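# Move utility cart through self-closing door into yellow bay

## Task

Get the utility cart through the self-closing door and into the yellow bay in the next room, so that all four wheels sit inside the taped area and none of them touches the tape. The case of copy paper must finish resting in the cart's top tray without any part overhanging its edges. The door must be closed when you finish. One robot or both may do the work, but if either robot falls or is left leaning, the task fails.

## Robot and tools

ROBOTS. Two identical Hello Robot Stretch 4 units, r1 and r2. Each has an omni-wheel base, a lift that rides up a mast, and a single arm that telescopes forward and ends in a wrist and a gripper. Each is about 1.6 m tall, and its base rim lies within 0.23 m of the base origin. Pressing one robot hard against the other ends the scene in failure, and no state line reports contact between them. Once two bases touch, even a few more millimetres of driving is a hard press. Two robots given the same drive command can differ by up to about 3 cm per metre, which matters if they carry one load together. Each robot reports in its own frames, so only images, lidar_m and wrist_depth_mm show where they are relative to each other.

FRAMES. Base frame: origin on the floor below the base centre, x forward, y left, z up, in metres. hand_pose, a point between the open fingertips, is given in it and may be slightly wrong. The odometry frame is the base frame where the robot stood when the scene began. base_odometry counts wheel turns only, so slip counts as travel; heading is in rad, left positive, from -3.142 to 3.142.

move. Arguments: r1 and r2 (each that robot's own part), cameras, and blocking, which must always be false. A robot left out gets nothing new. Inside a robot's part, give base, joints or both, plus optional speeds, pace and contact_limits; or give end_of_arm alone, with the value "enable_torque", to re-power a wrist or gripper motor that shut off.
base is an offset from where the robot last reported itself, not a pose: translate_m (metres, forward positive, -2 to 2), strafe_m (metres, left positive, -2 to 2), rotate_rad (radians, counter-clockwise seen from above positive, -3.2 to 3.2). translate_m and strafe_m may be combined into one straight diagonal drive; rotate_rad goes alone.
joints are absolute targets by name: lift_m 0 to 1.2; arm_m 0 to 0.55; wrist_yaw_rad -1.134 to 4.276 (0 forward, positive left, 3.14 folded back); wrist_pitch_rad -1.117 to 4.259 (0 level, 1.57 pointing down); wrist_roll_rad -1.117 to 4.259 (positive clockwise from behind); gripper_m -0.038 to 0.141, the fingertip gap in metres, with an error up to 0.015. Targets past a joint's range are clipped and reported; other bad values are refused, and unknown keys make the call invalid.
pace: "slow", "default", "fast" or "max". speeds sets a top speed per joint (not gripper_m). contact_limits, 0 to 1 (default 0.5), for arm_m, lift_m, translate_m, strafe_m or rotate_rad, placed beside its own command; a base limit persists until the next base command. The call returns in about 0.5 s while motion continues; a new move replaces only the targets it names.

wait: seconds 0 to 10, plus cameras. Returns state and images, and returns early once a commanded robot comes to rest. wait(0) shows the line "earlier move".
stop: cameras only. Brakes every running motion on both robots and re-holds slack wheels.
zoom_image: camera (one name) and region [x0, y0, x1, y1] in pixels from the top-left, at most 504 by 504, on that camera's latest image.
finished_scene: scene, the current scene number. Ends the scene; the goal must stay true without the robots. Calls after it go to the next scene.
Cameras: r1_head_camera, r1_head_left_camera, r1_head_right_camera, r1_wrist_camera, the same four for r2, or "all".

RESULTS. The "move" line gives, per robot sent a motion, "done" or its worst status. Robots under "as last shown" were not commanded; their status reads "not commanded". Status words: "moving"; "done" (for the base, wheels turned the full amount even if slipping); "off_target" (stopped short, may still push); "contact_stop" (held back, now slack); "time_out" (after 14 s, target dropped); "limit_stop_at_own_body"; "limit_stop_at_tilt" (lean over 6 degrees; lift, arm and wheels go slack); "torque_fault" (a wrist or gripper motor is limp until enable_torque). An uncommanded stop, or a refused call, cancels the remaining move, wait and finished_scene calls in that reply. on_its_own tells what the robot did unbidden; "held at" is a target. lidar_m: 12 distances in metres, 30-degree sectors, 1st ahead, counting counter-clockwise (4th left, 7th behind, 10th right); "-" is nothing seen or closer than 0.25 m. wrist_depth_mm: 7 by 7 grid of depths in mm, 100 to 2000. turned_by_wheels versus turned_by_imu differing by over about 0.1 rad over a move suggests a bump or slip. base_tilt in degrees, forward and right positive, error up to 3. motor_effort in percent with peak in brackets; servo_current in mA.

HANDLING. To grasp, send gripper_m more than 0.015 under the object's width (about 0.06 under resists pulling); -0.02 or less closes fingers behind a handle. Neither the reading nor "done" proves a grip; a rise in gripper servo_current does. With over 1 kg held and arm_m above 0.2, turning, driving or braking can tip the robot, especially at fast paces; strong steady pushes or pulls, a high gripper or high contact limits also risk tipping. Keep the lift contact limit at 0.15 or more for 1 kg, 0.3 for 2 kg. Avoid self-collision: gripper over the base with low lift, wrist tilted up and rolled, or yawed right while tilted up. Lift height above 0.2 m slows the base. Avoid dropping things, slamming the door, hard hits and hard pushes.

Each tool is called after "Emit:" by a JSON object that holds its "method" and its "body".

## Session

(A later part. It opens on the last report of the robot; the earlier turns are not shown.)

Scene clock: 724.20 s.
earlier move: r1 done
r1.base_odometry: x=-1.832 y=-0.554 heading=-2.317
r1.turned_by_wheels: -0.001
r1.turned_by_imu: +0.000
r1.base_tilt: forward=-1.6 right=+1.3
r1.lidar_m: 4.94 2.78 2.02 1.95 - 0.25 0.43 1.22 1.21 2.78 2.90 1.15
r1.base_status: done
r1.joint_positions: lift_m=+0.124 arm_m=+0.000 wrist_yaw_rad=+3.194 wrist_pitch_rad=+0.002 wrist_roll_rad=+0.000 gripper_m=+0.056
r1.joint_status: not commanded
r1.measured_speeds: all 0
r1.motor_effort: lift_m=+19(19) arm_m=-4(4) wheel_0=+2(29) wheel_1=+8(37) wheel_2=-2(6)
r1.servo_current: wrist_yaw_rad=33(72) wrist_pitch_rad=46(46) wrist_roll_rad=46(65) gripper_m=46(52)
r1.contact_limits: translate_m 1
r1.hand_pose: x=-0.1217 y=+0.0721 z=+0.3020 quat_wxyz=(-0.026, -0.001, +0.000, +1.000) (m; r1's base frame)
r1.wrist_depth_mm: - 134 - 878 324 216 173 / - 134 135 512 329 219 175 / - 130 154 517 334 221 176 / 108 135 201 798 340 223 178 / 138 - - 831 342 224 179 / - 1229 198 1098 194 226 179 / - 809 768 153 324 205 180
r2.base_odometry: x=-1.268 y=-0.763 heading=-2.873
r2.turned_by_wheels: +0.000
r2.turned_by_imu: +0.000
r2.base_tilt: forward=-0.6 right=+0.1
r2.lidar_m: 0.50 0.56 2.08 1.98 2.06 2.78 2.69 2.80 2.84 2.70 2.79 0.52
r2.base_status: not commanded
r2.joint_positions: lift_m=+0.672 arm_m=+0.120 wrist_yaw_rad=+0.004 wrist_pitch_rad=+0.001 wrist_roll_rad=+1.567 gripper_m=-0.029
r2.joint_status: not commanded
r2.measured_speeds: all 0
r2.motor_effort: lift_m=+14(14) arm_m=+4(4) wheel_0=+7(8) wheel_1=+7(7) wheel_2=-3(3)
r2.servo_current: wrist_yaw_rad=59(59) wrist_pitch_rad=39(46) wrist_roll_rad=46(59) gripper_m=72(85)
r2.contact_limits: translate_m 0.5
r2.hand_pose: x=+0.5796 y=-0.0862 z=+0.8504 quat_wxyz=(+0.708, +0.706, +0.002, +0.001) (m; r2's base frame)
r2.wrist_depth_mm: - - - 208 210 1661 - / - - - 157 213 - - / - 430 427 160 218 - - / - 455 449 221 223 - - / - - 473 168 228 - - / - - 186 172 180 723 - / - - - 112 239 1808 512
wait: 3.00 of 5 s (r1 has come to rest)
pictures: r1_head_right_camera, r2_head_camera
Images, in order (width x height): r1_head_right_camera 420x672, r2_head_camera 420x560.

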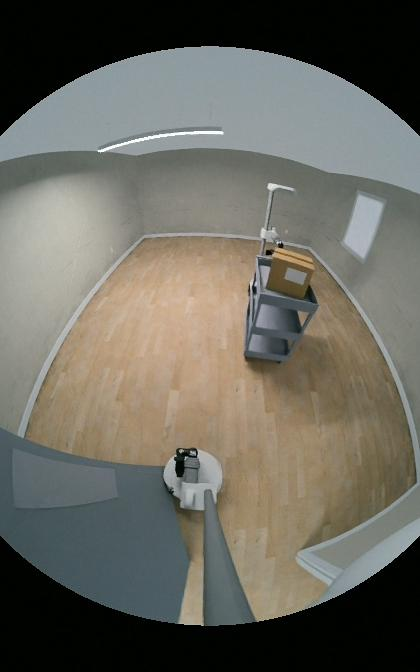

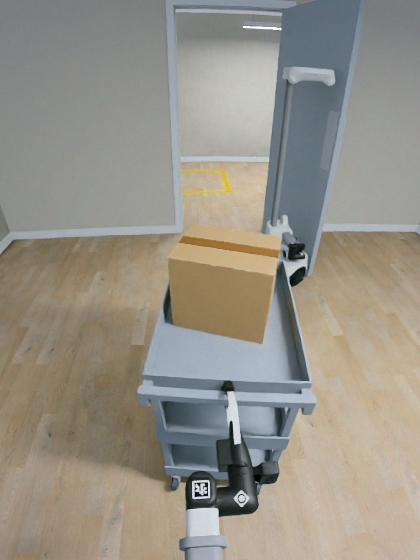

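Emit:
{"method": "move", "body": {"blocking": false, "r2": {"base":{"translate_m":0.3,"strafe_m":0.09},"pace":"slow","contact_limits":{"translate_m":0.5}}, "cameras": []}}

Emit:
{"method": "wait", "body": {"seconds": 10, "cameras": ["r2_head_camera","r1_head_right_camera"]}}

Scene clock: 735.00 s.
move: r2 moving
r1: as last shown
r1.turned_by_wheels: +0.000
r1.lidar_m: 4.93 2.78 2.00 1.96 - 0.25 0.43 1.23 1.19 2.79 2.90 1.13
r1.motor_effort: lift_m=+19(19) arm_m=-4(4) wheel_0=+2(2) wheel_1=+8(8) wheel_2=-2(2)
r1.servo_current: wrist_yaw_rad=65(65) wrist_pitch_rad=46(46) wrist_roll_rad=78(78) gripper_m=39(46)
r1.contact_limits: translate_m 1
r1.wrist_depth_mm: - 134 - 891 324 216 174 / - 134 135 512 330 219 175 / - 130 154 521 334 222 176 / 108 135 202 788 340 223 178 / 137 - - 820 342 224 179 / - 1229 198 1078 195 225 179 / - 831 768 154 324 205 180
r2.base_odometry: x=-1.279 y=-0.770 heading=-2.873
r2.turned_by_wheels: +0.000
r2.turned_by_imu: +0.001
r2.base_tilt: forward=-0.7 right=+0.1
r2.lidar_m: 0.50 2.90 2.09 1.98 2.02 2.77 2.71 2.82 2.84 2.71 2.81 0.53
r2.base_status: translate_m moving; strafe_m moving
r2.joint_positions: lift_m=+0.672 arm_m=+0.120 wrist_yaw_rad=+0.003 wrist_pitch_rad=+0.001 wrist_roll_rad=+1.567 gripper_m=-0.029
r2.joint_status: not commanded
r2.measured_speeds: translate_m=+0.049 strafe_m=+0.014 rotate_rad=+0.002 lift_m=+0.000 arm_m=+0.000 wrist_yaw_rad=-0.011 wrist_pitch_rad=+0.000 wrist_roll_rad=+0.000
r2.motor_effort: lift_m=+14(14) arm_m=+3(4) wheel_0=+5(10) wheel_1=+8(10) wheel_2=-13(13)
r2.servo_current: wrist_yaw_rad=52(59) wrist_pitch_rad=46(46) wrist_roll_rad=46(59) gripper_m=72(78)
r2.contact_limits: translate_m 0.5
r2.hand_pose: x=+0.5796 y=-0.0865 z=+0.8504 quat_wxyz=(+0.708, +0.706, +0.001, +0.001) (m; r2's base frame)
r2.wrist_depth_mm: - - - 209 211 1618 - / - - 1983 158 213 - - / - 430 427 161 220 - - / - 455 442 221 224 - - / - - 473 168 229 - - / - - 185 172 180 699 - / - - - 112 238 1921 508
pictures: none
No camera images: "cameras" was empty.

Scene clock: 738.87 s.
earlier move: r2 done
r1.base_odometry: x=-1.832 y=-0.554 heading=-2.317
r1.turned_by_wheels: +0.000
r1.turned_by_imu: +0.000
r1.base_tilt: forward=-1.6 right=+1.3
r1.lidar_m: 4.95 2.74 2.01 1.97 - 0.25 0.44 1.25 1.22 2.79 1.01 0.91
r1.base_status: not commanded
r1.joint_positions: lift_m=+0.124 arm_m=+0.000 wrist_yaw_rad=+3.194 wrist_pitch_rad=+0.002 wrist_roll_rad=+0.000 gripper_m=+0.056
r1.joint_status: not commanded
r1.measured_speeds: all 0
r1.motor_effort: lift_m=+19(19) arm_m=-4(4) wheel_0=+1(2) wheel_1=+8(8) wheel_2=-2(2)
r1.servo_current: wrist_yaw_rad=52(65) wrist_pitch_rad=39(52) wrist_roll_rad=39(78) gripper_m=39(46)
r1.contact_limits: translate_m 1
r1.hand_pose: x=-0.1217 y=+0.0721 z=+0.3020 quat_wxyz=(-0.026, -0.001, +0.000, +1.000) (m; r1's base frame)
r1.wrist_depth_mm: - 134 - 878 324 216 173 / - 134 135 512 329 219 175 / - 130 153 517 334 221 177 / 108 135 202 798 340 223 178 / 138 - - 820 340 224 179 / - 1255 198 1098 194 226 179 / - 820 768 153 324 205 180
r2.base_odometry: x=-1.533 y=-0.929 heading=-2.874
r2.turned_by_wheels: -0.001
r2.turned_by_imu: -0.002
r2.base_tilt: forward=-0.7 right=+0.1
r2.lidar_m: 0.52 2.79 1.99 1.90 1.98 2.66 3.01 3.11 2.90 2.79 2.88 0.49
r2.base_status: done
r2.joint_positions: lift_m=+0.672 arm_m=+0.120 wrist_yaw_rad=-0.006 wrist_pitch_rad=+0.001 wrist_roll_rad=+1.567 gripper_m=-0.029
r2.joint_status: not commanded
r2.measured_speeds: all 0
r2.motor_effort: lift_m=+14(14) arm_m=+4(4) wheel_0=+0(10) wheel_1=+1(10) wheel_2=-10(17)
r2.servo_current: wrist_yaw_rad=52(72) wrist_pitch_rad=39(46) wrist_roll_rad=46(65) gripper_m=78(85)
r2.contact_limits: translate_m 0.5
r2.hand_pose: x=+0.5787 y=-0.0892 z=+0.8504 quat_wxyz=(+0.708, +0.706, -0.002, -0.002) (m; r2's base frame)
r2.wrist_depth_mm: - 1576 - 139 193 - - / - 484 402 145 200 - - / - 427 421 150 208 - - / - 473 455 213 217 - - / - - 496 164 228 778 - / - - 184 171 180 1756 535 / - - - 112 247 - 488
wait: 3.87 of 10 s (r2 has come to rest)
pictures: r1_head_right_camera, r2_head_camera
Images, in order (width x height): r1_head_right_camera 420x672, r2_head_camera 420x560.

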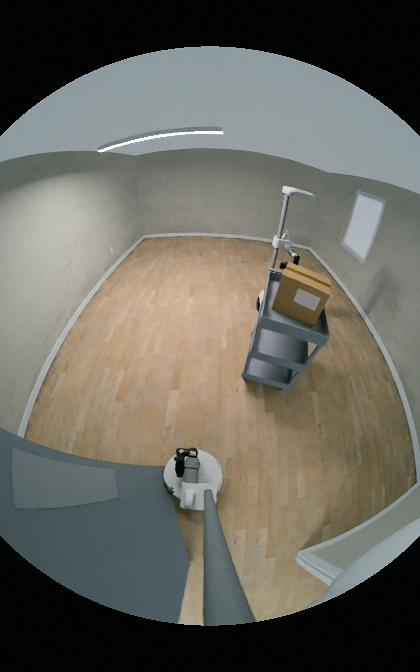

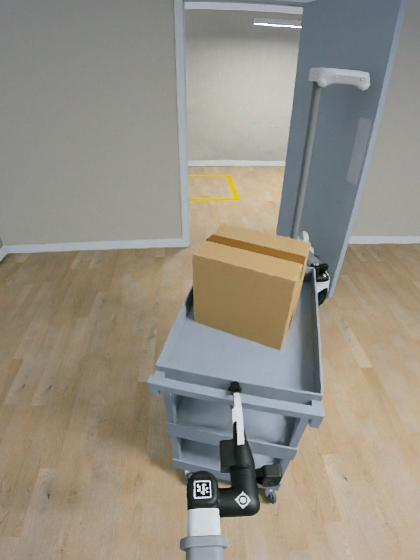

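Emit:
{"method": "move", "body": {"r2": {"base":{"translate_m":0.3,"strafe_m":-0.13},"pace":"slow","contact_limits":{"translate_m":0.5}}, "blocking": false, "cameras": []}}

Emit:
{"method": "wait", "body": {"seconds": 6, "cameras": ["r2_head_camera","r1_head_right_camera"]}}

Scene clock: 763.53 s.
move: r2 moving
r1: as last shown
r1.lidar_m: 4.92 2.77 2.02 1.89 - 0.25 0.39 1.23 1.22 2.79 1.01 0.87
r1.motor_effort: lift_m=+19(19) arm_m=-4(4) wheel_0=+2(2) wheel_1=+8(8) wheel_2=-2(2)
r1.servo_current: wrist_yaw_rad=65(65) wrist_pitch_rad=39(46) wrist_roll_rad=46(65) gripper_m=39(46)
r1.contact_limits: translate_m 1
r1.wrist_depth_mm: - 134 - 878 325 216 173 / - 134 135 508 330 220 175 / - 130 154 517 334 221 176 / 108 135 202 798 338 223 178 / 138 - - 831 340 225 179 / - 1255 198 1118 195 226 179 / - 820 768 154 324 206 180
r2.base_odometry: x=-1.547 y=-0.927 heading=-2.874
r2.turned_by_wheels: +0.000
r2.turned_by_imu: +0.000
r2.base_tilt: forward=-0.7 right=+0.0
r2.lidar_m: 0.52 2.77 2.01 1.89 1.99 2.68 3.02 3.12 2.94 2.78 2.86 0.48
r2.base_status: translate_m moving; strafe_m moving
r2.joint_positions: lift_m=+0.672 arm_m=+0.120 wrist_yaw_rad=-0.006 wrist_pitch_rad=+0.001 wrist_roll_rad=+1.567 gripper_m=-0.029
r2.joint_status: not commanded
r2.measured_speeds: translate_m=+0.048 strafe_m=-0.021 rotate_rad=+0.003 lift_m=+0.000 arm_m=+0.000 wrist_yaw_rad=+0.000 wrist_pitch_rad=+0.000 wrist_roll_rad=+0.000
r2.motor_effort: lift_m=+14(14) arm_m=+4(4) wheel_0=+9(9) wheel_1=+5(5) wheel_2=-14(15)
r2.servo_current: wrist_yaw_rad=59(65) wrist_pitch_rad=39(46) wrist_roll_rad=46(52) gripper_m=72(78)
r2.contact_limits: translate_m 0.5
r2.hand_pose: x=+0.5787 y=-0.0892 z=+0.8504 quat_wxyz=(+0.708, +0.706, -0.002, -0.002) (m; r2's base frame)
r2.wrist_depth_mm: - 1618 - 136 190 - - / - 466 399 143 196 - - / - 424 418 148 206 - - / - 473 455 155 216 - - / - - 496 162 226 768 - / - - 185 170 181 1808 539 / - - - 112 247 - 484
pictures: none
No camera images: "cameras" was empty.

Scene clock: 767.50 s.
earlier move: r2 done
r1.base_odometry: x=-1.832 y=-0.554 heading=-2.317
r1.turned_by_wheels: +0.000
r1.turned_by_imu: +0.000
r1.base_tilt: forward=-1.6 right=+1.3
r1.lidar_m: 4.94 2.76 2.01 1.95 - 0.25 0.42 1.25 1.20 2.78 0.67 0.58
r1.base_status: not commanded
r1.joint_positions: lift_m=+0.124 arm_m=+0.000 wrist_yaw_rad=+3.194 wrist_pitch_rad=+0.002 wrist_roll_rad=+0.000 gripper_m=+0.056
r1.joint_status: not commanded
r1.measured_speeds: all 0
r1.motor_effort: lift_m=+19(19) arm_m=-4(4) wheel_0=+1(2) wheel_1=+8(8) wheel_2=-2(2)
r1.servo_current: wrist_yaw_rad=39(78) wrist_pitch_rad=39(46) wrist_roll_rad=59(72) gripper_m=46(46)
r1.contact_limits: translate_m 1
r1.hand_pose: x=-0.1217 y=+0.0721 z=+0.3020 quat_wxyz=(-0.026, -0.001, +0.000, +1.000) (m; r1's base frame)
r1.wrist_depth_mm: - 134 - 878 325 216 173 / - 134 135 512 329 220 174 / - 130 154 521 334 222 176 / 108 135 201 788 338 224 178 / 138 - - 831 340 224 179 / - 1229 198 1098 194 225 180 / - 820 768 154 324 205 179
r2.base_odometry: x=-1.857 y=-0.883 heading=-2.873
r2.turned_by_wheels: +0.001
r2.turned_by_imu: +0.004
r2.base_tilt: forward=-0.7 right=+0.0
r2.lidar_m: 0.51 0.54 2.12 2.03 2.13 2.87 3.33 3.40 2.77 2.64 2.77 0.51
r2.base_status: done
r2.joint_positions: lift_m=+0.672 arm_m=+0.120 wrist_yaw_rad=+0.004 wrist_pitch_rad=+0.001 wrist_roll_rad=+1.567 gripper_m=-0.029
r2.joint_status: not commanded
r2.measured_speeds: all 0
r2.motor_effort: lift_m=+14(14) arm_m=+4(4) wheel_0=+11(17) wheel_1=+6(9) wheel_2=-3(15)
r2.servo_current: wrist_yaw_rad=46(65) wrist_pitch_rad=39(52) wrist_roll_rad=52(65) gripper_m=72(85)
r2.contact_limits: translate_m 0.5
r2.hand_pose: x=+0.5797 y=-0.0861 z=+0.8504 quat_wxyz=(+0.708, +0.706, +0.002, +0.001) (m; r2's base frame)
r2.wrist_depth_mm: - - - 149 202 - - / - - 504 152 208 - - / - 427 418 156 215 - - / - 462 445 219 220 - - / - - 484 166 229 - - / - - 185 171 181 723 - / - - - 112 242 1863 500
wait: 3.97 of 6 s (r2 has come to rest)
pictures: r1_head_right_camera, r2_head_camera
Images, in order (width x height): r1_head_right_camera 420x672, r2_head_camera 420x560.

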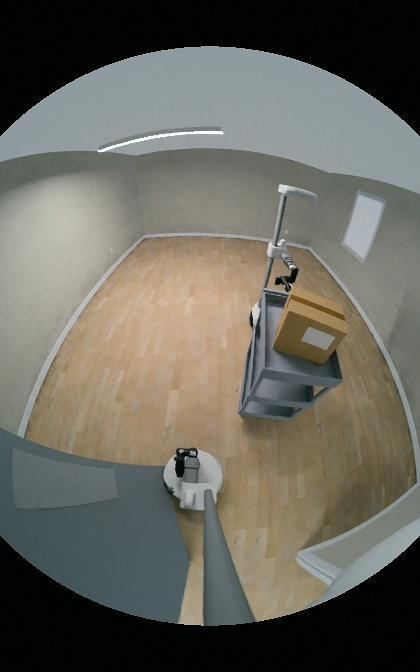

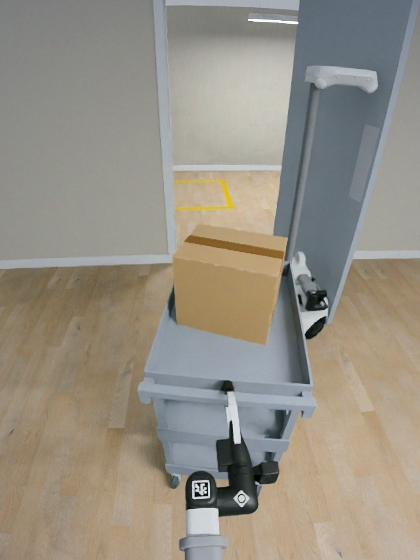

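Emit:
{"method": "move", "body": {"r2": {"base":{"translate_m":0.3,"strafe_m":-0.05},"pace":"slow","contact_limits":{"translate_m":0.5}}, "blocking": false, "cameras": []}}

Emit:
{"method": "wait", "body": {"seconds": 6, "cameras": ["r2_head_camera","r1_head_right_camera"]}}

Scene clock: 785.10 s.
move: r2 moving
r1: as last shown
r1.lidar_m: 4.95 2.78 2.03 1.96 - 0.25 0.43 1.23 1.20 2.75 0.65 0.57
r1.motor_effort: lift_m=+18(19) arm_m=-4(4) wheel_0=+2(2) wheel_1=+8(8) wheel_2=-2(2)
r1.servo_current: wrist_yaw_rad=39(59) wrist_pitch_rad=46(46) wrist_roll_rad=46(72) gripper_m=39(52)
r1.contact_limits: translate_m 1
r1.wrist_depth_mm: - 134 - 866 324 216 173 / - 134 135 517 329 219 175 / - 130 154 517 332 220 176 / 108 135 202 788 340 223 178 / 137 - - 820 342 224 179 / - 1255 198 1098 194 225 180 / - 809 768 154 324 206 180
r2.base_odometry: x=-1.869 y=-0.884 heading=-2.872
r2.turned_by_wheels: +0.000
r2.turned_by_imu: +0.001
r2.base_tilt: forward=-0.7 right=+0.1
r2.lidar_m: 0.50 0.56 2.11 2.02 2.10 2.88 3.35 3.41 2.79 2.66 2.76 0.51
r2.base_status: translate_m moving; strafe_m moving
r2.joint_positions: lift_m=+0.672 arm_m=+0.120 wrist_yaw_rad=+0.004 wrist_pitch_rad=+0.001 wrist_roll_rad=+1.567 gripper_m=-0.029
r2.joint_status: not commanded
r2.measured_speeds: translate_m=+0.048 strafe_m=-0.008 rotate_rad=-0.001 lift_m=+0.000 arm_m=+0.000 wrist_yaw_rad=+0.000 wrist_pitch_rad=+0.000 wrist_roll_rad=+0.000
r2.motor_effort: lift_m=+14(14) arm_m=+4(4) wheel_0=+9(15) wheel_1=+6(7) wheel_2=-10(10)
r2.servo_current: wrist_yaw_rad=52(59) wrist_pitch_rad=33(46) wrist_roll_rad=52(52) gripper_m=78(78)
r2.contact_limits: translate_m 0.5
r2.hand_pose: x=+0.5797 y=-0.0861 z=+0.8504 quat_wxyz=(+0.708, +0.706, +0.002, +0.001) (m; r2's base frame)
r2.wrist_depth_mm: - - - 149 204 - - / - - 530 152 208 - - / - 427 421 157 214 - - / - 459 445 218 221 - - / - - 484 166 228 - - / - - 185 171 181 1863 - / - - - 112 240 1863 504
pictures: none
No camera images: "cameras" was empty.

Scene clock: 788.90 s.
earlier move: r2 done
r1.base_odometry: x=-1.832 y=-0.554 heading=-2.317
r1.turned_by_wheels: +0.000
r1.turned_by_imu: +0.000
r1.base_tilt: forward=-1.6 right=+1.3
r1.lidar_m: 4.94 2.74 2.02 1.93 - 0.25 0.43 1.23 1.21 0.64 0.33 0.38
r1.base_status: not commanded
r1.joint_positions: lift_m=+0.124 arm_m=+0.000 wrist_yaw_rad=+3.194 wrist_pitch_rad=+0.002 wrist_roll_rad=+0.000 gripper_m=+0.056
r1.joint_status: not commanded
r1.measured_speeds: all 0
r1.motor_effort: lift_m=+19(19) arm_m=-4(4) wheel_0=+2(2) wheel_1=+8(8) wheel_2=-2(2)
r1.servo_current: wrist_yaw_rad=46(78) wrist_pitch_rad=46(52) wrist_roll_rad=39(72) gripper_m=46(52)
r1.contact_limits: translate_m 1
r1.hand_pose: x=-0.1217 y=+0.0721 z=+0.3020 quat_wxyz=(-0.026, -0.001, +0.000, +1.000) (m; r1's base frame)
r1.wrist_depth_mm: - 134 - 878 324 216 173 / - 134 135 512 330 219 175 / - 130 154 517 332 221 177 / 108 135 201 788 340 223 178 / 137 - - 820 342 224 179 / - 1229 198 1118 195 225 179 / - 820 759 154 324 205 180
r2.base_odometry: x=-2.159 y=-0.914 heading=-2.873
r2.turned_by_wheels: -0.001
r2.turned_by_imu: -0.002
r2.base_tilt: forward=-0.7 right=+0.1
r2.lidar_m: 0.52 2.26 2.18 2.08 2.15 2.99 3.67 3.73 2.72 2.59 2.72 0.52
r2.base_status: done
r2.joint_positions: lift_m=+0.672 arm_m=+0.120 wrist_yaw_rad=-0.004 wrist_pitch_rad=+0.001 wrist_roll_rad=+1.567 gripper_m=-0.029
r2.joint_status: not commanded
r2.measured_speeds: all 0
r2.motor_effort: lift_m=+14(14) arm_m=+4(4) wheel_0=+2(15) wheel_1=+3(8) wheel_2=-10(15)
r2.servo_current: wrist_yaw_rad=52(59) wrist_pitch_rad=39(46) wrist_roll_rad=46(65) gripper_m=72(78)
r2.contact_limits: translate_m 0.5
r2.hand_pose: x=+0.5789 y=-0.0885 z=+0.8504 quat_wxyz=(+0.708, +0.706, -0.001, -0.002) (m; r2's base frame)
r2.wrist_depth_mm: - - - 160 216 1060 960 / 1921 - - 163 219 1042 - / 1921 433 430 164 223 - - / 1983 449 445 167 225 - - / 1921 480 469 169 229 - - / - 492 184 172 180 - - / - 128 - 112 236 - 521
wait: 3.80 of 6 s (r2 has come to rest)
pictures: r1_head_right_camera, r2_head_camera
Images, in order (width x height): r1_head_right_camera 420x672, r2_head_camera 420x560.

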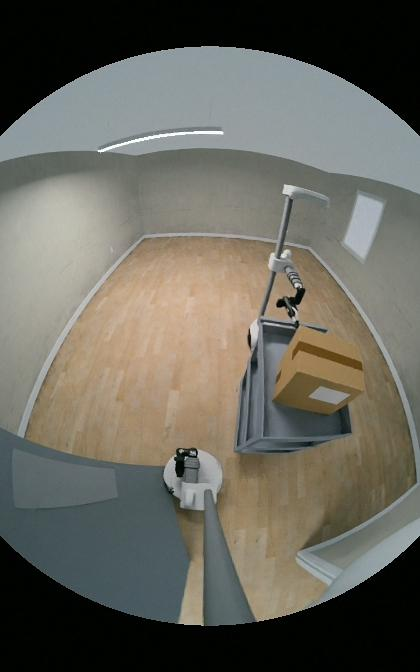

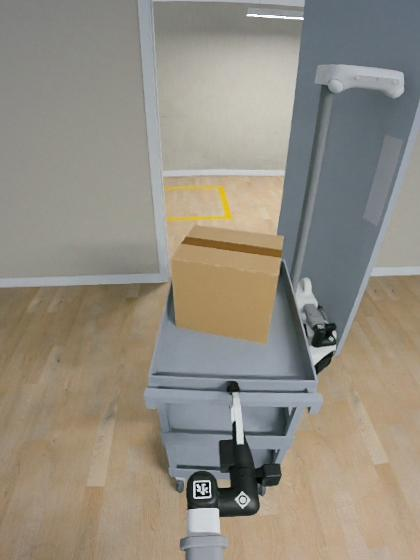

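Emit:
{"method": "move", "body": {"r2": {"base":{"translate_m":0.25,"strafe_m":-0.03},"pace":"slow","contact_limits":{"translate_m":0.4}}, "blocking": false, "cameras": []}}

Emit:
{"method": "wait", "body": {"seconds": 6, "cameras": ["r2_head_camera","r1_head_right_camera"]}}

Scene clock: 795.70 s.
move: r2 moving
r1: as last shown
r1.lidar_m: 4.93 2.76 2.00 1.94 - 0.25 0.42 1.21 1.20 0.63 0.30 0.39
r1.motor_effort: lift_m=+19(19) arm_m=-4(4) wheel_0=+1(2) wheel_1=+8(8) wheel_2=-2(2)
r1.servo_current: wrist_yaw_rad=52(59) wrist_pitch_rad=39(52) wrist_roll_rad=46(65) gripper_m=39(46)
r1.contact_limits: translate_m 1
r1.wrist_depth_mm: - 135 - 891 324 216 174 / - 134 135 512 330 220 175 / - 130 154 517 334 221 176 / 108 135 202 798 340 223 178 / 137 - - 831 340 225 179 / - 1255 198 1098 194 225 179 / - 831 768 154 324 206 180
r2.base_odometry: x=-2.171 y=-0.916 heading=-2.874
r2.turned_by_wheels: +0.000
r2.turned_by_imu: +0.000
r2.base_tilt: forward=-0.7 right=+0.1
r2.lidar_m: 0.46 2.25 2.18 2.08 2.19 2.90 3.66 3.74 2.72 2.60 2.70 0.52
r2.base_status: translate_m moving; strafe_m moving
r2.joint_positions: lift_m=+0.672 arm_m=+0.120 wrist_yaw_rad=-0.004 wrist_pitch_rad=+0.001 wrist_roll_rad=+1.567 gripper_m=-0.029
r2.joint_status: not commanded
r2.measured_speeds: translate_m=+0.047 strafe_m=-0.006 rotate_rad=-0.002 lift_m=+0.000 arm_m=+0.000 wrist_yaw_rad=+0.000 wrist_pitch_rad=+0.000 wrist_roll_rad=+0.000
r2.motor_effort: lift_m=+14(14) arm_m=+4(4) wheel_0=+6(10) wheel_1=+5(6) wheel_2=-14(17)
r2.servo_current: wrist_yaw_rad=52(59) wrist_pitch_rad=39(46) wrist_roll_rad=33(59) gripper_m=78(85)
r2.contact_limits: translate_m 0.4
r2.hand_pose: x=+0.5789 y=-0.0885 z=+0.8504 quat_wxyz=(+0.708, +0.706, -0.001, -0.002) (m; r2's base frame)
r2.wrist_depth_mm: - - - 160 216 1060 960 / 1921 - - 163 220 1042 - / 1863 430 427 165 223 - - / 1921 452 445 168 227 - - / - 473 466 169 229 - - / - 488 185 172 180 - - / - 129 - 112 236 - 517
pictures: none
No camera images: "cameras" was empty.

Scene clock: 799.00 s.
earlier move: r2 done
r1.base_odometry: x=-1.832 y=-0.554 heading=-2.317
r1.turned_by_wheels: +0.000
r1.turned_by_imu: +0.000
r1.base_tilt: forward=-1.6 right=+1.3
r1.lidar_m: 4.94 2.79 2.02 1.97 - 0.25 0.42 1.21 1.21 0.25 0.25 0.38
r1.base_status: not commanded
r1.joint_positions: lift_m=+0.124 arm_m=+0.000 wrist_yaw_rad=+3.194 wrist_pitch_rad=+0.002 wrist_roll_rad=+0.000 gripper_m=+0.056
r1.joint_status: not commanded
r1.measured_speeds: all 0
r1.motor_effort: lift_m=+19(19) arm_m=-4(4) wheel_0=+2(2) wheel_1=+8(8) wheel_2=-2(2)
r1.servo_current: wrist_yaw_rad=33(78) wrist_pitch_rad=39(52) wrist_roll_rad=39(65) gripper_m=46(46)
r1.contact_limits: translate_m 1
r1.hand_pose: x=-0.1217 y=+0.0721 z=+0.3020 quat_wxyz=(-0.026, -0.001, +0.000, +1.000) (m; r1's base frame)
r1.wrist_depth_mm: - 134 - 878 325 216 174 / - 134 135 517 329 219 174 / - 130 154 517 332 221 177 / 108 135 201 798 340 223 178 / 138 - - 820 342 224 179 / - 1255 198 1098 195 226 179 / - 831 759 154 325 206 180
r2.base_odometry: x=-2.408 y=-0.952 heading=-2.874
r2.turned_by_wheels: +0.000
r2.turned_by_imu: -0.001
r2.base_tilt: forward=-0.7 right=+0.0
r2.lidar_m: 0.50 2.01 2.23 2.11 2.22 2.98 3.91 3.73 2.70 2.57 2.66 0.51
r2.base_status: done
r2.joint_positions: lift_m=+0.672 arm_m=+0.120 wrist_yaw_rad=-0.004 wrist_pitch_rad=+0.001 wrist_roll_rad=+1.567 gripper_m=-0.029
r2.joint_status: not commanded
r2.measured_speeds: all 0
r2.motor_effort: lift_m=+14(14) arm_m=+4(4) wheel_0=+1(10) wheel_1=+4(7) wheel_2=-10(18)
r2.servo_current: wrist_yaw_rad=52(59) wrist_pitch_rad=39(46) wrist_roll_rad=39(65) gripper_m=72(85)
r2.contact_limits: translate_m 0.4
r2.hand_pose: x=+0.5789 y=-0.0886 z=+0.8504 quat_wxyz=(+0.708, +0.706, -0.001, -0.002) (m; r2's base frame)
r2.wrist_depth_mm: - - - 162 220 820 809 / - - - 164 222 - - / 1756 442 430 166 224 - - / 1708 455 445 168 227 - - / 1661 - 466 170 230 - - / - 488 184 172 180 - - / - 127 - 112 236 - 525
wait: 3.30 of 6 s (r2 has come to rest)
pictures: r1_head_right_camera, r2_head_camera
Images, in order (width x height): r1_head_right_camera 420x672, r2_head_camera 420x560.

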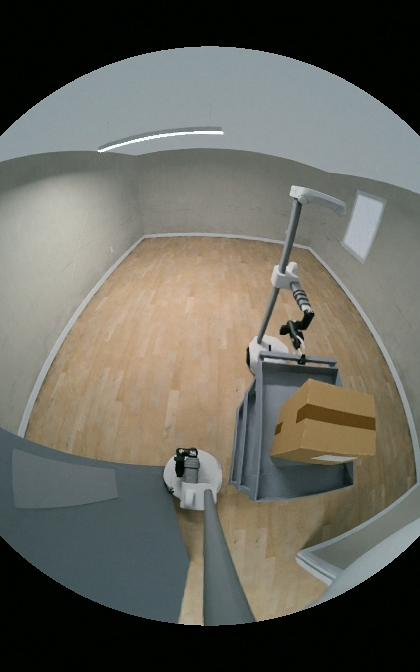

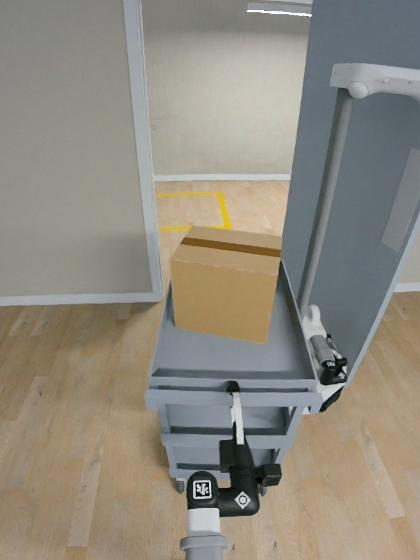

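Emit:
{"method": "zoom_image", "body": {"camera": "r1_head_right_camera", "region": [150, 340, 390, 600]}}

Emit:
{"method": "zoom_image", "body": {"camera": "r2_head_camera", "region": [120, 160, 380, 520]}}

Scaled by 1.938 from the camera's 420x672 image, which has a finer 600x960 frame.

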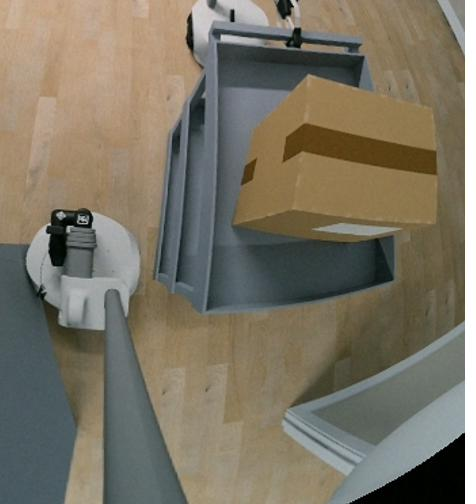

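Scaled by 1.400 from the camera's 420x560 image, which has a finer 1200x1600 frame.

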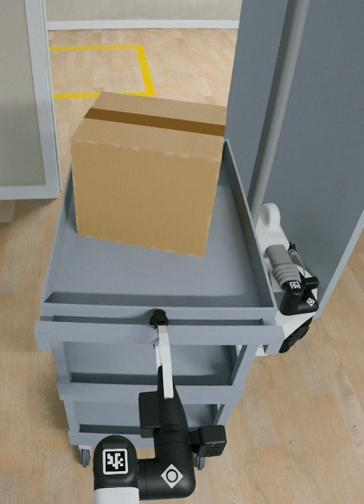

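Emit:
{"method": "move", "body": {"r2": {"base":{"translate_m":0.3,"strafe_m":-0.05},"pace":"slow","contact_limits":{"translate_m":0.4}}, "blocking": false, "cameras": []}}

Emit:
{"method": "wait", "body": {"seconds": 6, "cameras": ["r2_head_camera","r1_head_right_camera"]}}

Emit:
{"method": "zoom_image", "body": {"camera": "r1_head_right_camera", "region": [150, 340, 390, 600]}}

Scene clock: 815.77 s.
move: r2 moving
r1: as last shown
r1.lidar_m: 4.93 2.78 2.01 1.95 - 0.25 0.42 1.25 1.22 0.25 0.25 0.37
r1.servo_current: wrist_yaw_rad=52(65) wrist_pitch_rad=39(46) wrist_roll_rad=46(52) gripper_m=39(46)
r1.contact_limits: translate_m 1
r1.wrist_depth_mm: - 134 - 866 324 216 174 / - 134 135 512 330 220 175 / - 130 154 517 334 222 176 / 108 135 202 798 340 223 178 / 138 - - 820 340 225 179 / - 1255 198 1098 194 226 180 / - 820 768 154 324 205 180
r2.base_odometry: x=-2.420 y=-0.953 heading=-2.874
r2.turned_by_wheels: +0.000
r2.turned_by_imu: +0.000
r2.base_tilt: forward=-0.7 right=+0.1
r2.lidar_m: 0.50 1.98 2.25 2.13 2.21 2.98 3.95 3.73 2.67 2.54 2.67 0.51
r2.base_status: translate_m moving; strafe_m moving
r2.joint_positions: lift_m=+0.672 arm_m=+0.120 wrist_yaw_rad=-0.004 wrist_pitch_rad=+0.001 wrist_roll_rad=+1.567 gripper_m=-0.029
r2.joint_status: not commanded
r2.measured_speeds: translate_m=+0.047 strafe_m=-0.007 rotate_rad=+0.000 lift_m=+0.000 arm_m=+0.000 wrist_yaw_rad=+0.000 wrist_pitch_rad=+0.000 wrist_roll_rad=+0.000
r2.motor_effort: lift_m=+14(14) arm_m=+4(4) wheel_0=+3(7) wheel_1=+5(6) wheel_2=-14(16)
r2.servo_current: wrist_yaw_rad=52(59) wrist_pitch_rad=39(46) wrist_roll_rad=33(59) gripper_m=72(78)
r2.contact_limits: translate_m 0.4
r2.hand_pose: x=+0.5789 y=-0.0886 z=+0.8504 quat_wxyz=(+0.708, +0.706, -0.001, -0.002) (m; r2's base frame)
r2.wrist_depth_mm: - - - 162 219 820 798 / - - - 163 222 - - / 1708 452 427 166 224 - - / 1661 455 445 168 227 - - / 1708 - 466 170 229 - - / - 488 183 171 180 - - / - 129 - 112 234 - 525
pictures: none
No camera images: "cameras" was empty.

Scene clock: 819.57 s.
earlier move: r2 done
r1.base_odometry: x=-1.832 y=-0.554 heading=-2.317
r1.turned_by_wheels: +0.000
r1.turned_by_imu: +0.000
r1.base_tilt: forward=-1.6 right=+1.3
r1.lidar_m: 4.93 2.77 2.02 1.96 - 0.25 0.41 0.31 0.25 0.25 0.25 0.37
r1.base_status: not commanded
r1.joint_positions: lift_m=+0.124 arm_m=+0.000 wrist_yaw_rad=+3.194 wrist_pitch_rad=+0.002 wrist_roll_rad=+0.000 gripper_m=+0.056
r1.joint_status: not commanded
r1.measured_speeds: all 0
r1.motor_effort: lift_m=+19(19) arm_m=-4(4) wheel_0=+2(2) wheel_1=+7(8) wheel_2=-2(2)
r1.servo_current: wrist_yaw_rad=46(72) wrist_pitch_rad=46(52) wrist_roll_rad=52(72) gripper_m=39(46)
r1.contact_limits: translate_m 1
r1.hand_pose: x=-0.1217 y=+0.0721 z=+0.3020 quat_wxyz=(-0.026, -0.001, +0.000, +1.000) (m; r1's base frame)
r1.wrist_depth_mm: - 134 - 878 325 216 173 / - 134 135 512 330 219 175 / - 130 154 521 334 220 176 / 108 135 201 798 338 224 178 / 138 - - 831 342 224 179 / - 1255 198 1098 194 225 180 / - 831 759 154 324 206 180
r2.base_odometry: x=-2.710 y=-0.983 heading=-2.873
r2.turned_by_wheels: +0.001
r2.turned_by_imu: +0.001
r2.base_tilt: forward=-0.7 right=+0.1
r2.lidar_m: 0.50 1.70 2.28 2.18 2.27 3.06 - 3.63 2.64 2.49 0.91 0.52
r2.base_status: done
r2.joint_positions: lift_m=+0.672 arm_m=+0.120 wrist_yaw_rad=-0.004 wrist_pitch_rad=+0.001 wrist_roll_rad=+1.567 gripper_m=-0.029
r2.joint_status: not commanded
r2.measured_speeds: all 0
r2.motor_effort: lift_m=+14(14) arm_m=+4(4) wheel_0=+6(10) wheel_1=+5(7) wheel_2=-8(16)
r2.servo_current: wrist_yaw_rad=39(59) wrist_pitch_rad=46(46) wrist_roll_rad=52(59) gripper_m=78(85)
r2.contact_limits: translate_m 0.4
r2.hand_pose: x=+0.5790 y=-0.0885 z=+0.8504 quat_wxyz=(+0.708, +0.706, -0.001, -0.001) (m; r2's base frame)
r2.wrist_depth_mm: - - - 164 221 - - / - - - 166 223 - - / - 504 433 167 226 - - / - 455 445 168 228 - - / - 477 462 170 231 - - / - 496 184 172 181 - - / - 128 - 112 234 - 535
wait: 3.80 of 6 s (r2 has come to rest)
pictures: r1_head_right_camera, r2_head_camera
Images, in order (width x height): r1_head_right_camera 420x672, r2_head_camera 420x560.

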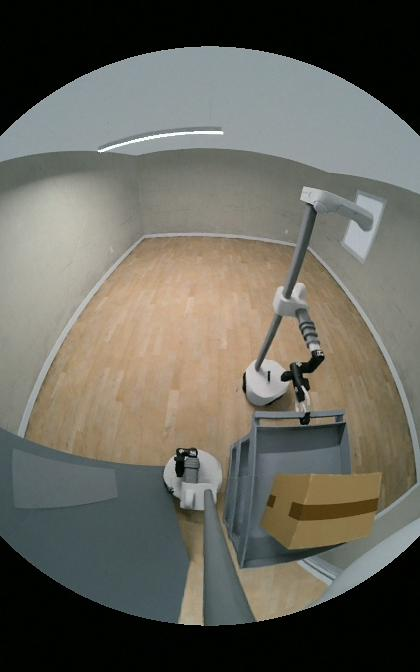

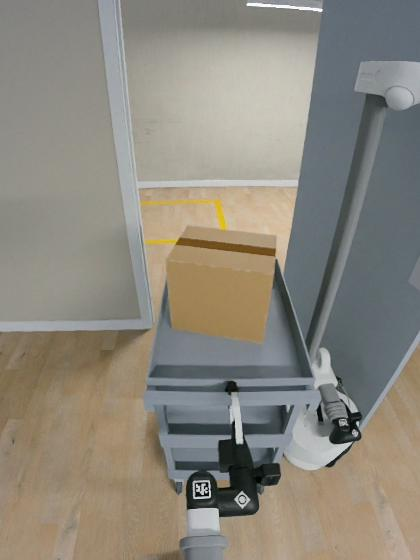

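Scaled by 1.938 from the camera's 420x672 image, which has a finer 600x960 frame.

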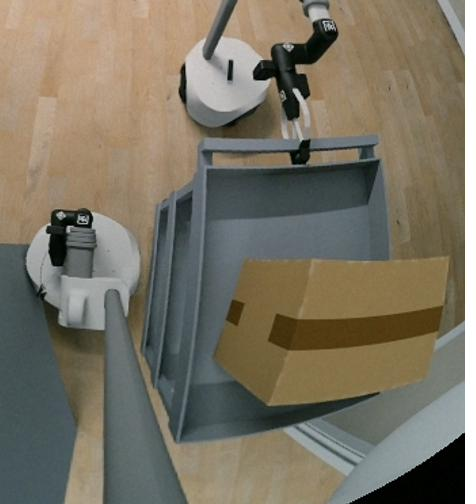

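Emit:
{"method": "move", "body": {"r2": {"base":{"translate_m":0.3,"strafe_m":-0.01},"pace":"slow","contact_limits":{"translate_m":0.4}}, "blocking": false, "cameras": []}}

Emit:
{"method": "wait", "body": {"seconds": 6, "cameras": ["r2_head_camera","r1_head_right_camera"]}}

Emit:
{"method": "zoom_image", "body": {"camera": "r1_head_right_camera", "region": [150, 340, 390, 600]}}

Scene clock: 827.90 s.
move: r2 moving
r1: as last shown
r1.lidar_m: 4.94 2.79 2.02 1.94 - 0.25 0.42 0.32 0.25 0.25 0.25 0.32
r1.motor_effort: lift_m=+19(19) arm_m=-4(4) wheel_0=+1(2) wheel_1=+8(8) wheel_2=-2(2)
r1.servo_current: wrist_yaw_rad=52(65) wrist_pitch_rad=46(46) wrist_roll_rad=39(65) gripper_m=39(46)
r1.contact_limits: translate_m 1
r1.wrist_depth_mm: - 134 - 878 325 216 173 / - 134 135 512 329 219 175 / - 130 154 517 334 221 177 / 108 135 201 798 340 223 178 / 137 - - 820 342 224 179 / - 1255 198 1098 194 226 180 / - 820 768 154 324 205 180
r2.base_odometry: x=-2.722 y=-0.986 heading=-2.873
r2.turned_by_wheels: +0.000
r2.turned_by_imu: +0.000
r2.base_tilt: forward=-0.7 right=+0.1
r2.lidar_m: 0.49 1.70 2.28 2.18 2.26 3.06 - 3.66 2.65 2.51 0.87 0.51
r2.base_status: translate_m moving; strafe_m moving
r2.joint_positions: lift_m=+0.672 arm_m=+0.120 wrist_yaw_rad=-0.004 wrist_pitch_rad=+0.001 wrist_roll_rad=+1.567 gripper_m=-0.029
r2.joint_status: not commanded
r2.measured_speeds: translate_m=+0.047 strafe_m=-0.002 rotate_rad=-0.002 lift_m=+0.000 arm_m=+0.000 wrist_yaw_rad=+0.000 wrist_pitch_rad=+0.000 wrist_roll_rad=+0.000
r2.motor_effort: lift_m=+14(14) arm_m=+4(4) wheel_0=+6(11) wheel_1=+6(9) wheel_2=-13(13)
r2.servo_current: wrist_yaw_rad=46(52) wrist_pitch_rad=39(46) wrist_roll_rad=33(52) gripper_m=78(78)
r2.contact_limits: translate_m 0.4
r2.hand_pose: x=+0.5790 y=-0.0885 z=+0.8504 quat_wxyz=(+0.708, +0.706, -0.001, -0.001) (m; r2's base frame)
r2.wrist_depth_mm: - - - 165 221 - - / - - - 166 224 - - / - - 433 167 226 - - / - 452 442 168 228 - - / - 477 469 170 230 - - / - - 185 171 181 - - / - 129 - 112 234 - 539
pictures: none
No camera images: "cameras" was empty.

Scene clock: 831.67 s.
earlier move: r2 done
r1.base_odometry: x=-1.832 y=-0.554 heading=-2.317
r1.turned_by_wheels: +0.000
r1.turned_by_imu: +0.000
r1.base_tilt: forward=-1.6 right=+1.3
r1.lidar_m: 4.93 2.76 2.00 1.95 - 0.25 0.41 0.29 0.25 0.25 0.41 0.56
r1.base_status: not commanded
r1.joint_positions: lift_m=+0.124 arm_m=+0.000 wrist_yaw_rad=+3.194 wrist_pitch_rad=+0.002 wrist_roll_rad=+0.000 gripper_m=+0.056
r1.joint_status: not commanded
r1.measured_speeds: all 0
r1.motor_effort: lift_m=+19(19) arm_m=-4(4) wheel_0=+2(2) wheel_1=+8(8) wheel_2=-2(2)
r1.servo_current: wrist_yaw_rad=59(72) wrist_pitch_rad=39(52) wrist_roll_rad=59(65) gripper_m=39(52)
r1.contact_limits: translate_m 1
r1.hand_pose: x=-0.1217 y=+0.0721 z=+0.3020 quat_wxyz=(-0.026, -0.001, +0.000, +1.000) (m; r1's base frame)
r1.wrist_depth_mm: - 134 - 866 324 216 174 / - 134 135 512 329 219 175 / - 130 154 517 334 221 176 / 108 135 202 788 340 223 178 / 137 - - 820 342 224 179 / - - 195 1098 194 225 179 / - - 759 154 324 205 179
r2.base_odometry: x=-3.001 y=-1.052 heading=-2.874
r2.turned_by_wheels: +0.000
r2.turned_by_imu: -0.002
r2.base_tilt: forward=-0.6 right=+0.0
r2.lidar_m: 0.50 1.38 1.88 2.20 2.29 3.07 - 3.69 2.64 2.48 0.55 0.53
r2.base_status: done
r2.joint_positions: lift_m=+0.672 arm_m=+0.120 wrist_yaw_rad=-0.005 wrist_pitch_rad=+0.001 wrist_roll_rad=+1.567 gripper_m=-0.029
r2.joint_status: not commanded
r2.measured_speeds: all 0
r2.motor_effort: lift_m=+14(14) arm_m=+3(4) wheel_0=+1(11) wheel_1=+4(9) wheel_2=-12(16)
r2.servo_current: wrist_yaw_rad=52(65) wrist_pitch_rad=39(46) wrist_roll_rad=46(65) gripper_m=78(85)
r2.contact_limits: translate_m 0.4
r2.hand_pose: x=+0.5788 y=-0.0889 z=+0.8504 quat_wxyz=(+0.708, +0.706, -0.002, -0.002) (m; r2's base frame)
r2.wrist_depth_mm: - - - 163 221 - - / - - - 166 223 - - / - 466 430 167 226 - - / - 452 445 169 228 - - / - - 466 170 230 - - / - - 185 172 181 - - / - 136 - 112 235 - 525
wait: 3.77 of 6 s (r2 has come to rest)
pictures: r1_head_right_camera, r2_head_camera
Images, in order (width x height): r1_head_right_camera 420x672, r2_head_camera 420x560.

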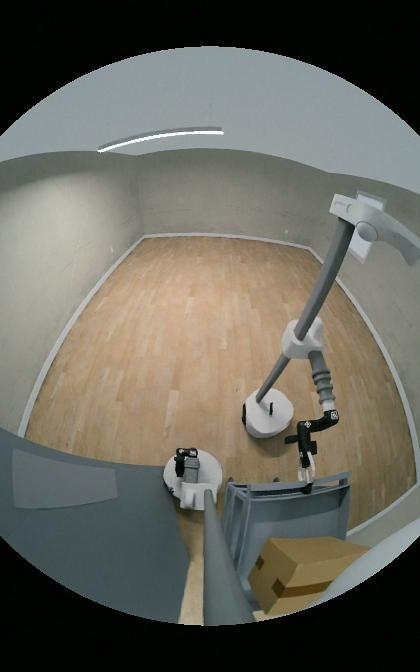

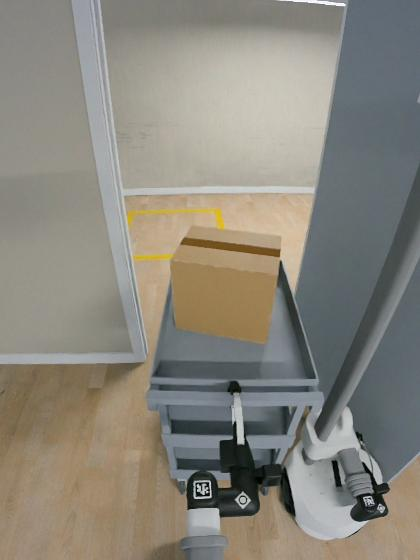

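Scaled by 1.938 from the camera's 420x672 image, which has a finer 600x960 frame.

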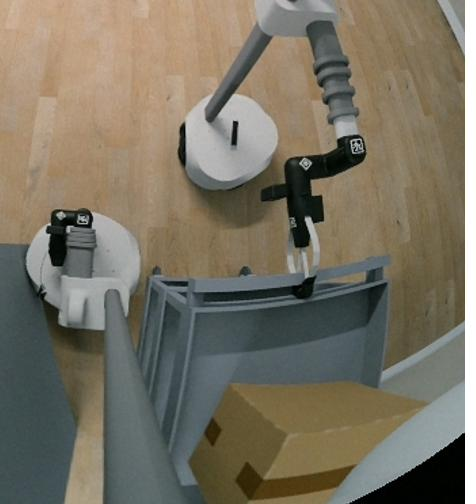

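Emit:
{"method": "move", "body": {"r2": {"base":{"translate_m":0.3,"strafe_m":-0.03},"pace":"slow","contact_limits":{"translate_m":0.4}}, "blocking": false, "cameras": []}}

Emit:
{"method": "wait", "body": {"seconds": 6, "cameras": ["r2_head_camera","r1_head_right_camera"]}}

Emit:
{"method": "zoom_image", "body": {"camera": "r1_head_right_camera", "region": [150, 340, 390, 600]}}

Scene clock: 842.53 s.
move: r2 moving
r1: as last shown
r1.lidar_m: 4.92 2.77 2.01 1.95 - 0.25 0.43 0.29 0.25 0.25 0.38 0.54
r1.motor_effort: lift_m=+18(19) arm_m=-4(4) wheel_0=+2(2) wheel_1=+8(8) wheel_2=-2(2)
r1.servo_current: wrist_yaw_rad=59(59) wrist_pitch_rad=46(46) wrist_roll_rad=46(65) gripper_m=46(46)
r1.contact_limits: translate_m 1
r1.wrist_depth_mm: - 134 - 878 325 216 173 / - 134 135 517 329 220 175 / - 130 153 517 334 221 177 / 108 135 202 788 338 223 178 / 137 - - 820 342 224 179 / - - 195 1098 194 225 179 / - 152 768 154 324 205 179
r2.base_odometry: x=-3.014 y=-1.054 heading=-2.874
r2.turned_by_wheels: -0.001
r2.turned_by_imu: +0.000
r2.base_tilt: forward=-0.7 right=+0.0
r2.lidar_m: 0.49 1.36 1.87 2.19 2.28 3.08 - 3.61 2.62 2.50 0.52 0.51
r2.base_status: translate_m moving; strafe_m moving
r2.joint_positions: lift_m=+0.672 arm_m=+0.120 wrist_yaw_rad=-0.005 wrist_pitch_rad=+0.001 wrist_roll_rad=+1.567 gripper_m=-0.029
r2.joint_status: not commanded
r2.measured_speeds: translate_m=+0.048 strafe_m=-0.004 rotate_rad=-0.001 lift_m=+0.000 arm_m=+0.000 wrist_yaw_rad=+0.000 wrist_pitch_rad=+0.000 wrist_roll_rad=+0.000
r2.motor_effort: lift_m=+14(14) arm_m=+4(4) wheel_0=+3(6) wheel_1=+4(6) wheel_2=-15(17)
r2.servo_current: wrist_yaw_rad=46(59) wrist_pitch_rad=46(46) wrist_roll_rad=46(52) gripper_m=72(85)
r2.contact_limits: translate_m 0.4
r2.hand_pose: x=+0.5788 y=-0.0889 z=+0.8504 quat_wxyz=(+0.708, +0.706, -0.002, -0.002) (m; r2's base frame)
r2.wrist_depth_mm: - - - 163 220 - - / - - - 166 224 - - / - 466 430 167 226 - - / - 452 449 168 228 - - / - - 469 171 231 - - / - - 185 172 180 - - / - 144 - 112 235 - 535
pictures: none
No camera images: "cameras" was empty.

Scene clock: 846.33 s.
earlier move: r2 done
r1.base_odometry: x=-1.832 y=-0.554 heading=-2.317
r1.turned_by_wheels: +0.000
r1.turned_by_imu: +0.000
r1.base_tilt: forward=-1.6 right=+1.3
r1.lidar_m: 4.94 2.76 2.00 1.95 - 0.25 0.44 0.32 0.36 0.36 0.35 3.96
r1.base_status: not commanded
r1.joint_positions: lift_m=+0.124 arm_m=+0.000 wrist_yaw_rad=+3.194 wrist_pitch_rad=+0.002 wrist_roll_rad=+0.000 gripper_m=+0.056
r1.joint_status: not commanded
r1.measured_speeds: all 0
r1.motor_effort: lift_m=+18(19) arm_m=-4(4) wheel_0=+2(2) wheel_1=+8(8) wheel_2=-2(2)
r1.servo_current: wrist_yaw_rad=46(72) wrist_pitch_rad=46(52) wrist_roll_rad=46(72) gripper_m=46(52)
r1.contact_limits: translate_m 1
r1.hand_pose: x=-0.1217 y=+0.0721 z=+0.3020 quat_wxyz=(-0.026, -0.001, +0.000, +1.000) (m; r1's base frame)
r1.wrist_depth_mm: - 134 - 878 325 216 174 / - 134 135 512 330 220 175 / - 130 154 517 334 221 176 / 108 135 202 788 338 223 178 / 137 - - 831 342 224 179 / - - 195 1098 195 225 180 / - - 768 154 325 205 179
r2.base_odometry: x=-3.298 y=-1.103 heading=-2.874
r2.turned_by_wheels: +0.001
r2.turned_by_imu: +0.001
r2.base_tilt: forward=-0.6 right=+0.1
r2.lidar_m: 0.52 1.09 1.44 2.24 2.30 3.15 - 3.59 2.58 0.36 0.35 0.50
r2.base_status: done
r2.joint_positions: lift_m=+0.672 arm_m=+0.120 wrist_yaw_rad=-0.004 wrist_pitch_rad=+0.001 wrist_roll_rad=+1.567 gripper_m=-0.029
r2.joint_status: not commanded
r2.measured_speeds: all 0
r2.motor_effort: lift_m=+14(14) arm_m=+3(4) wheel_0=+5(11) wheel_1=+4(8) wheel_2=-8(17)
r2.servo_current: wrist_yaw_rad=46(59) wrist_pitch_rad=39(52) wrist_roll_rad=39(59) gripper_m=72(85)
r2.contact_limits: translate_m 0.4
r2.hand_pose: x=+0.5790 y=-0.0884 z=+0.8504 quat_wxyz=(+0.708, +0.706, -0.001, -0.001) (m; r2's base frame)
r2.wrist_depth_mm: - - - 160 216 1808 - / - - - 163 220 - - / - 433 430 164 223 - - / - 452 445 167 226 - - / - - 466 169 229 - - / - - 183 172 180 732 - / - - - 112 236 - 521
wait: 3.80 of 6 s (r2 has come to rest)
pictures: r1_head_right_camera, r2_head_camera
Images, in order (width x height): r1_head_right_camera 420x672, r2_head_camera 420x560.

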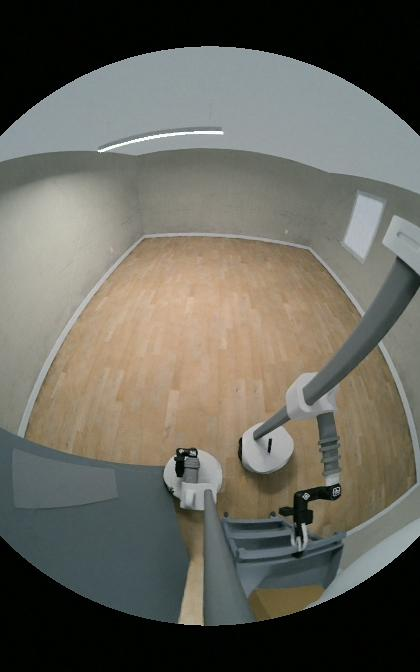

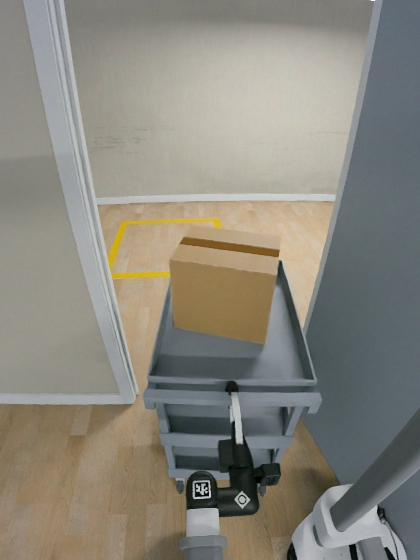

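Scaled by 1.938 from the camera's 420x672 image, which has a finer 600x960 frame.

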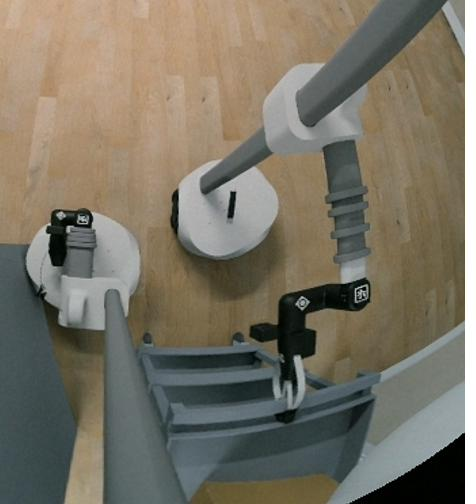

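Emit:
{"method": "move", "body": {"r2": {"base":{"translate_m":0.3},"pace":"slow","contact_limits":{"translate_m":0.3}}, "blocking": false, "cameras": []}}

Emit:
{"method": "wait", "body": {"seconds": 6, "cameras": ["r2_head_camera","r1_head_right_camera"]}}

Emit:
{"method": "zoom_image", "body": {"camera": "r1_head_right_camera", "region": [150, 340, 390, 600]}}

Scene clock: 853.33 s.
move: r2 moving
r1: as last shown
r1.lidar_m: 4.94 2.78 2.02 1.93 - 0.25 0.42 0.30 0.36 0.36 0.35 3.92
r1.motor_effort: lift_m=+19(19) arm_m=-4(4) wheel_0=+1(2) wheel_1=+8(8) wheel_2=-2(2)
r1.servo_current: wrist_yaw_rad=39(59) wrist_pitch_rad=46(46) wrist_roll_rad=46(72) gripper_m=39(46)
r1.contact_limits: translate_m 1
r1.wrist_depth_mm: - 134 - 878 324 216 173 / - 134 135 512 329 218 175 / - 130 154 517 334 221 176 / 108 135 202 798 338 223 178 / 137 - - 820 340 224 179 / - - 194 1098 195 226 179 / - - 768 154 324 206 180
r2.base_odometry: x=-3.310 y=-1.106 heading=-2.874
r2.turned_by_wheels: +0.000
r2.turned_by_imu: +0.001
r2.base_tilt: forward=-0.7 right=+0.0
r2.lidar_m: 0.50 1.09 1.43 2.23 2.34 3.12 - 3.59 2.60 0.37 0.35 0.50
r2.base_status: translate_m moving
r2.joint_positions: lift_m=+0.672 arm_m=+0.120 wrist_yaw_rad=-0.004 wrist_pitch_rad=+0.001 wrist_roll_rad=+1.567 gripper_m=-0.029
r2.joint_status: not commanded
r2.measured_speeds: translate_m=+0.049 strafe_m=+0.000 rotate_rad=-0.002 lift_m=+0.000 arm_m=+0.000 wrist_yaw_rad=+0.000 wrist_pitch_rad=+0.000 wrist_roll_rad=+0.000
r2.motor_effort: lift_m=+14(14) arm_m=+4(4) wheel_0=+8(9) wheel_1=+7(7) wheel_2=-12(13)
r2.servo_current: wrist_yaw_rad=39(52) wrist_pitch_rad=46(52) wrist_roll_rad=39(65) gripper_m=78(78)
r2.contact_limits: translate_m 0.3
r2.hand_pose: x=+0.5790 y=-0.0884 z=+0.8504 quat_wxyz=(+0.708, +0.706, -0.001, -0.001) (m; r2's base frame)
r2.wrist_depth_mm: - - - 160 217 1808 - / - - - 163 219 - - / - 433 433 165 223 - - / - 452 442 167 227 - - / - - 473 169 229 - - / - - 185 172 181 - - / - - - 112 235 - 525
pictures: none
No camera images: "cameras" was empty.

Scene clock: 857.10 s.
earlier move: r2 done
r1.base_odometry: x=-1.832 y=-0.554 heading=-2.317
r1.turned_by_wheels: +0.000
r1.turned_by_imu: +0.000
r1.base_tilt: forward=-1.6 right=+1.3
r1.lidar_m: 4.90 2.79 2.02 1.96 - 0.25 0.41 0.53 0.34 0.31 2.90 3.93
r1.base_status: not commanded
r1.joint_positions: lift_m=+0.124 arm_m=+0.000 wrist_yaw_rad=+3.194 wrist_pitch_rad=+0.002 wrist_roll_rad=+0.000 gripper_m=+0.056
r1.joint_status: not commanded
r1.measured_speeds: all 0
r1.motor_effort: lift_m=+19(19) arm_m=-4(4) wheel_0=+2(2) wheel_1=+8(8) wheel_2=-2(2)
r1.servo_current: wrist_yaw_rad=46(65) wrist_pitch_rad=39(52) wrist_roll_rad=39(72) gripper_m=33(46)
r1.contact_limits: translate_m 1
r1.hand_pose: x=-0.1217 y=+0.0721 z=+0.3020 quat_wxyz=(-0.026, -0.001, +0.000, +1.000) (m; r1's base frame)
r1.wrist_depth_mm: - 134 1182 866 325 216 174 / - 134 135 517 329 219 175 / - 130 154 517 334 221 176 / 108 135 199 798 342 222 178 / 137 - - 820 342 224 179 / - 1060 194 1118 195 226 180 / - 820 759 154 322 205 179
r2.base_odometry: x=-3.587 y=-1.182 heading=-2.874
r2.turned_by_wheels: -0.001
r2.turned_by_imu: -0.002
r2.base_tilt: forward=-0.7 right=+0.0
r2.lidar_m: 0.50 0.80 1.03 2.24 2.32 3.16 - 3.62 0.34 0.29 0.40 0.53
r2.base_status: done
r2.joint_positions: lift_m=+0.672 arm_m=+0.120 wrist_yaw_rad=-0.005 wrist_pitch_rad=+0.001 wrist_roll_rad=+1.567 gripper_m=-0.029
r2.joint_status: not commanded
r2.measured_speeds: all 0
r2.motor_effort: lift_m=+14(14) arm_m=+4(4) wheel_0=+1(11) wheel_1=+3(9) wheel_2=-11(15)
r2.servo_current: wrist_yaw_rad=46(65) wrist_pitch_rad=46(52) wrist_roll_rad=39(65) gripper_m=78(85)
r2.contact_limits: translate_m 0.3
r2.hand_pose: x=+0.5788 y=-0.0889 z=+0.8504 quat_wxyz=(+0.708, +0.706, -0.002, -0.002) (m; r2's base frame)
r2.wrist_depth_mm: - - - 158 213 1863 - / - - - 160 218 - - / - 433 427 163 222 - - / - 459 449 167 225 - - / - - 473 169 229 - - / - - 184 172 180 699 - / - - - 112 237 - 508
wait: 3.77 of 6 s (r2 has come to rest)
pictures: r1_head_right_camera, r2_head_camera
Images, in order (width x height): r1_head_right_camera 420x672, r2_head_camera 420x560.

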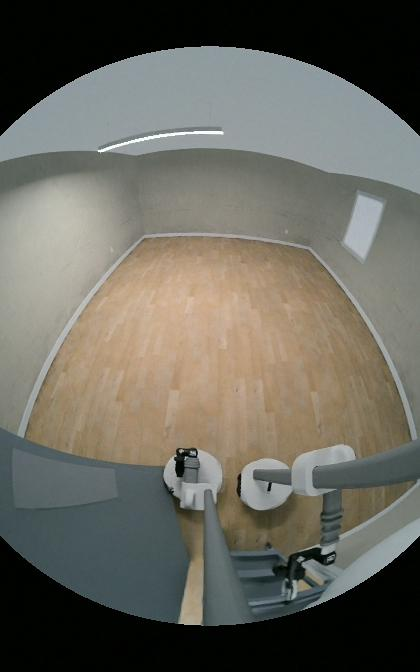

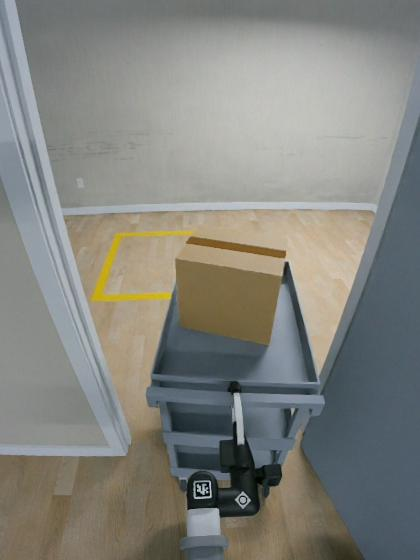

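Scaled by 1.938 from the camera's 420x672 image, which has a finer 600x960 frame.

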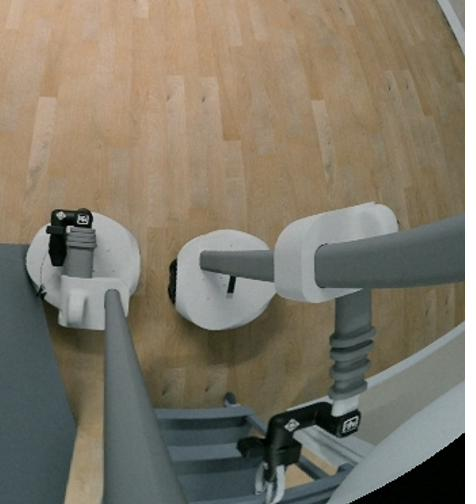

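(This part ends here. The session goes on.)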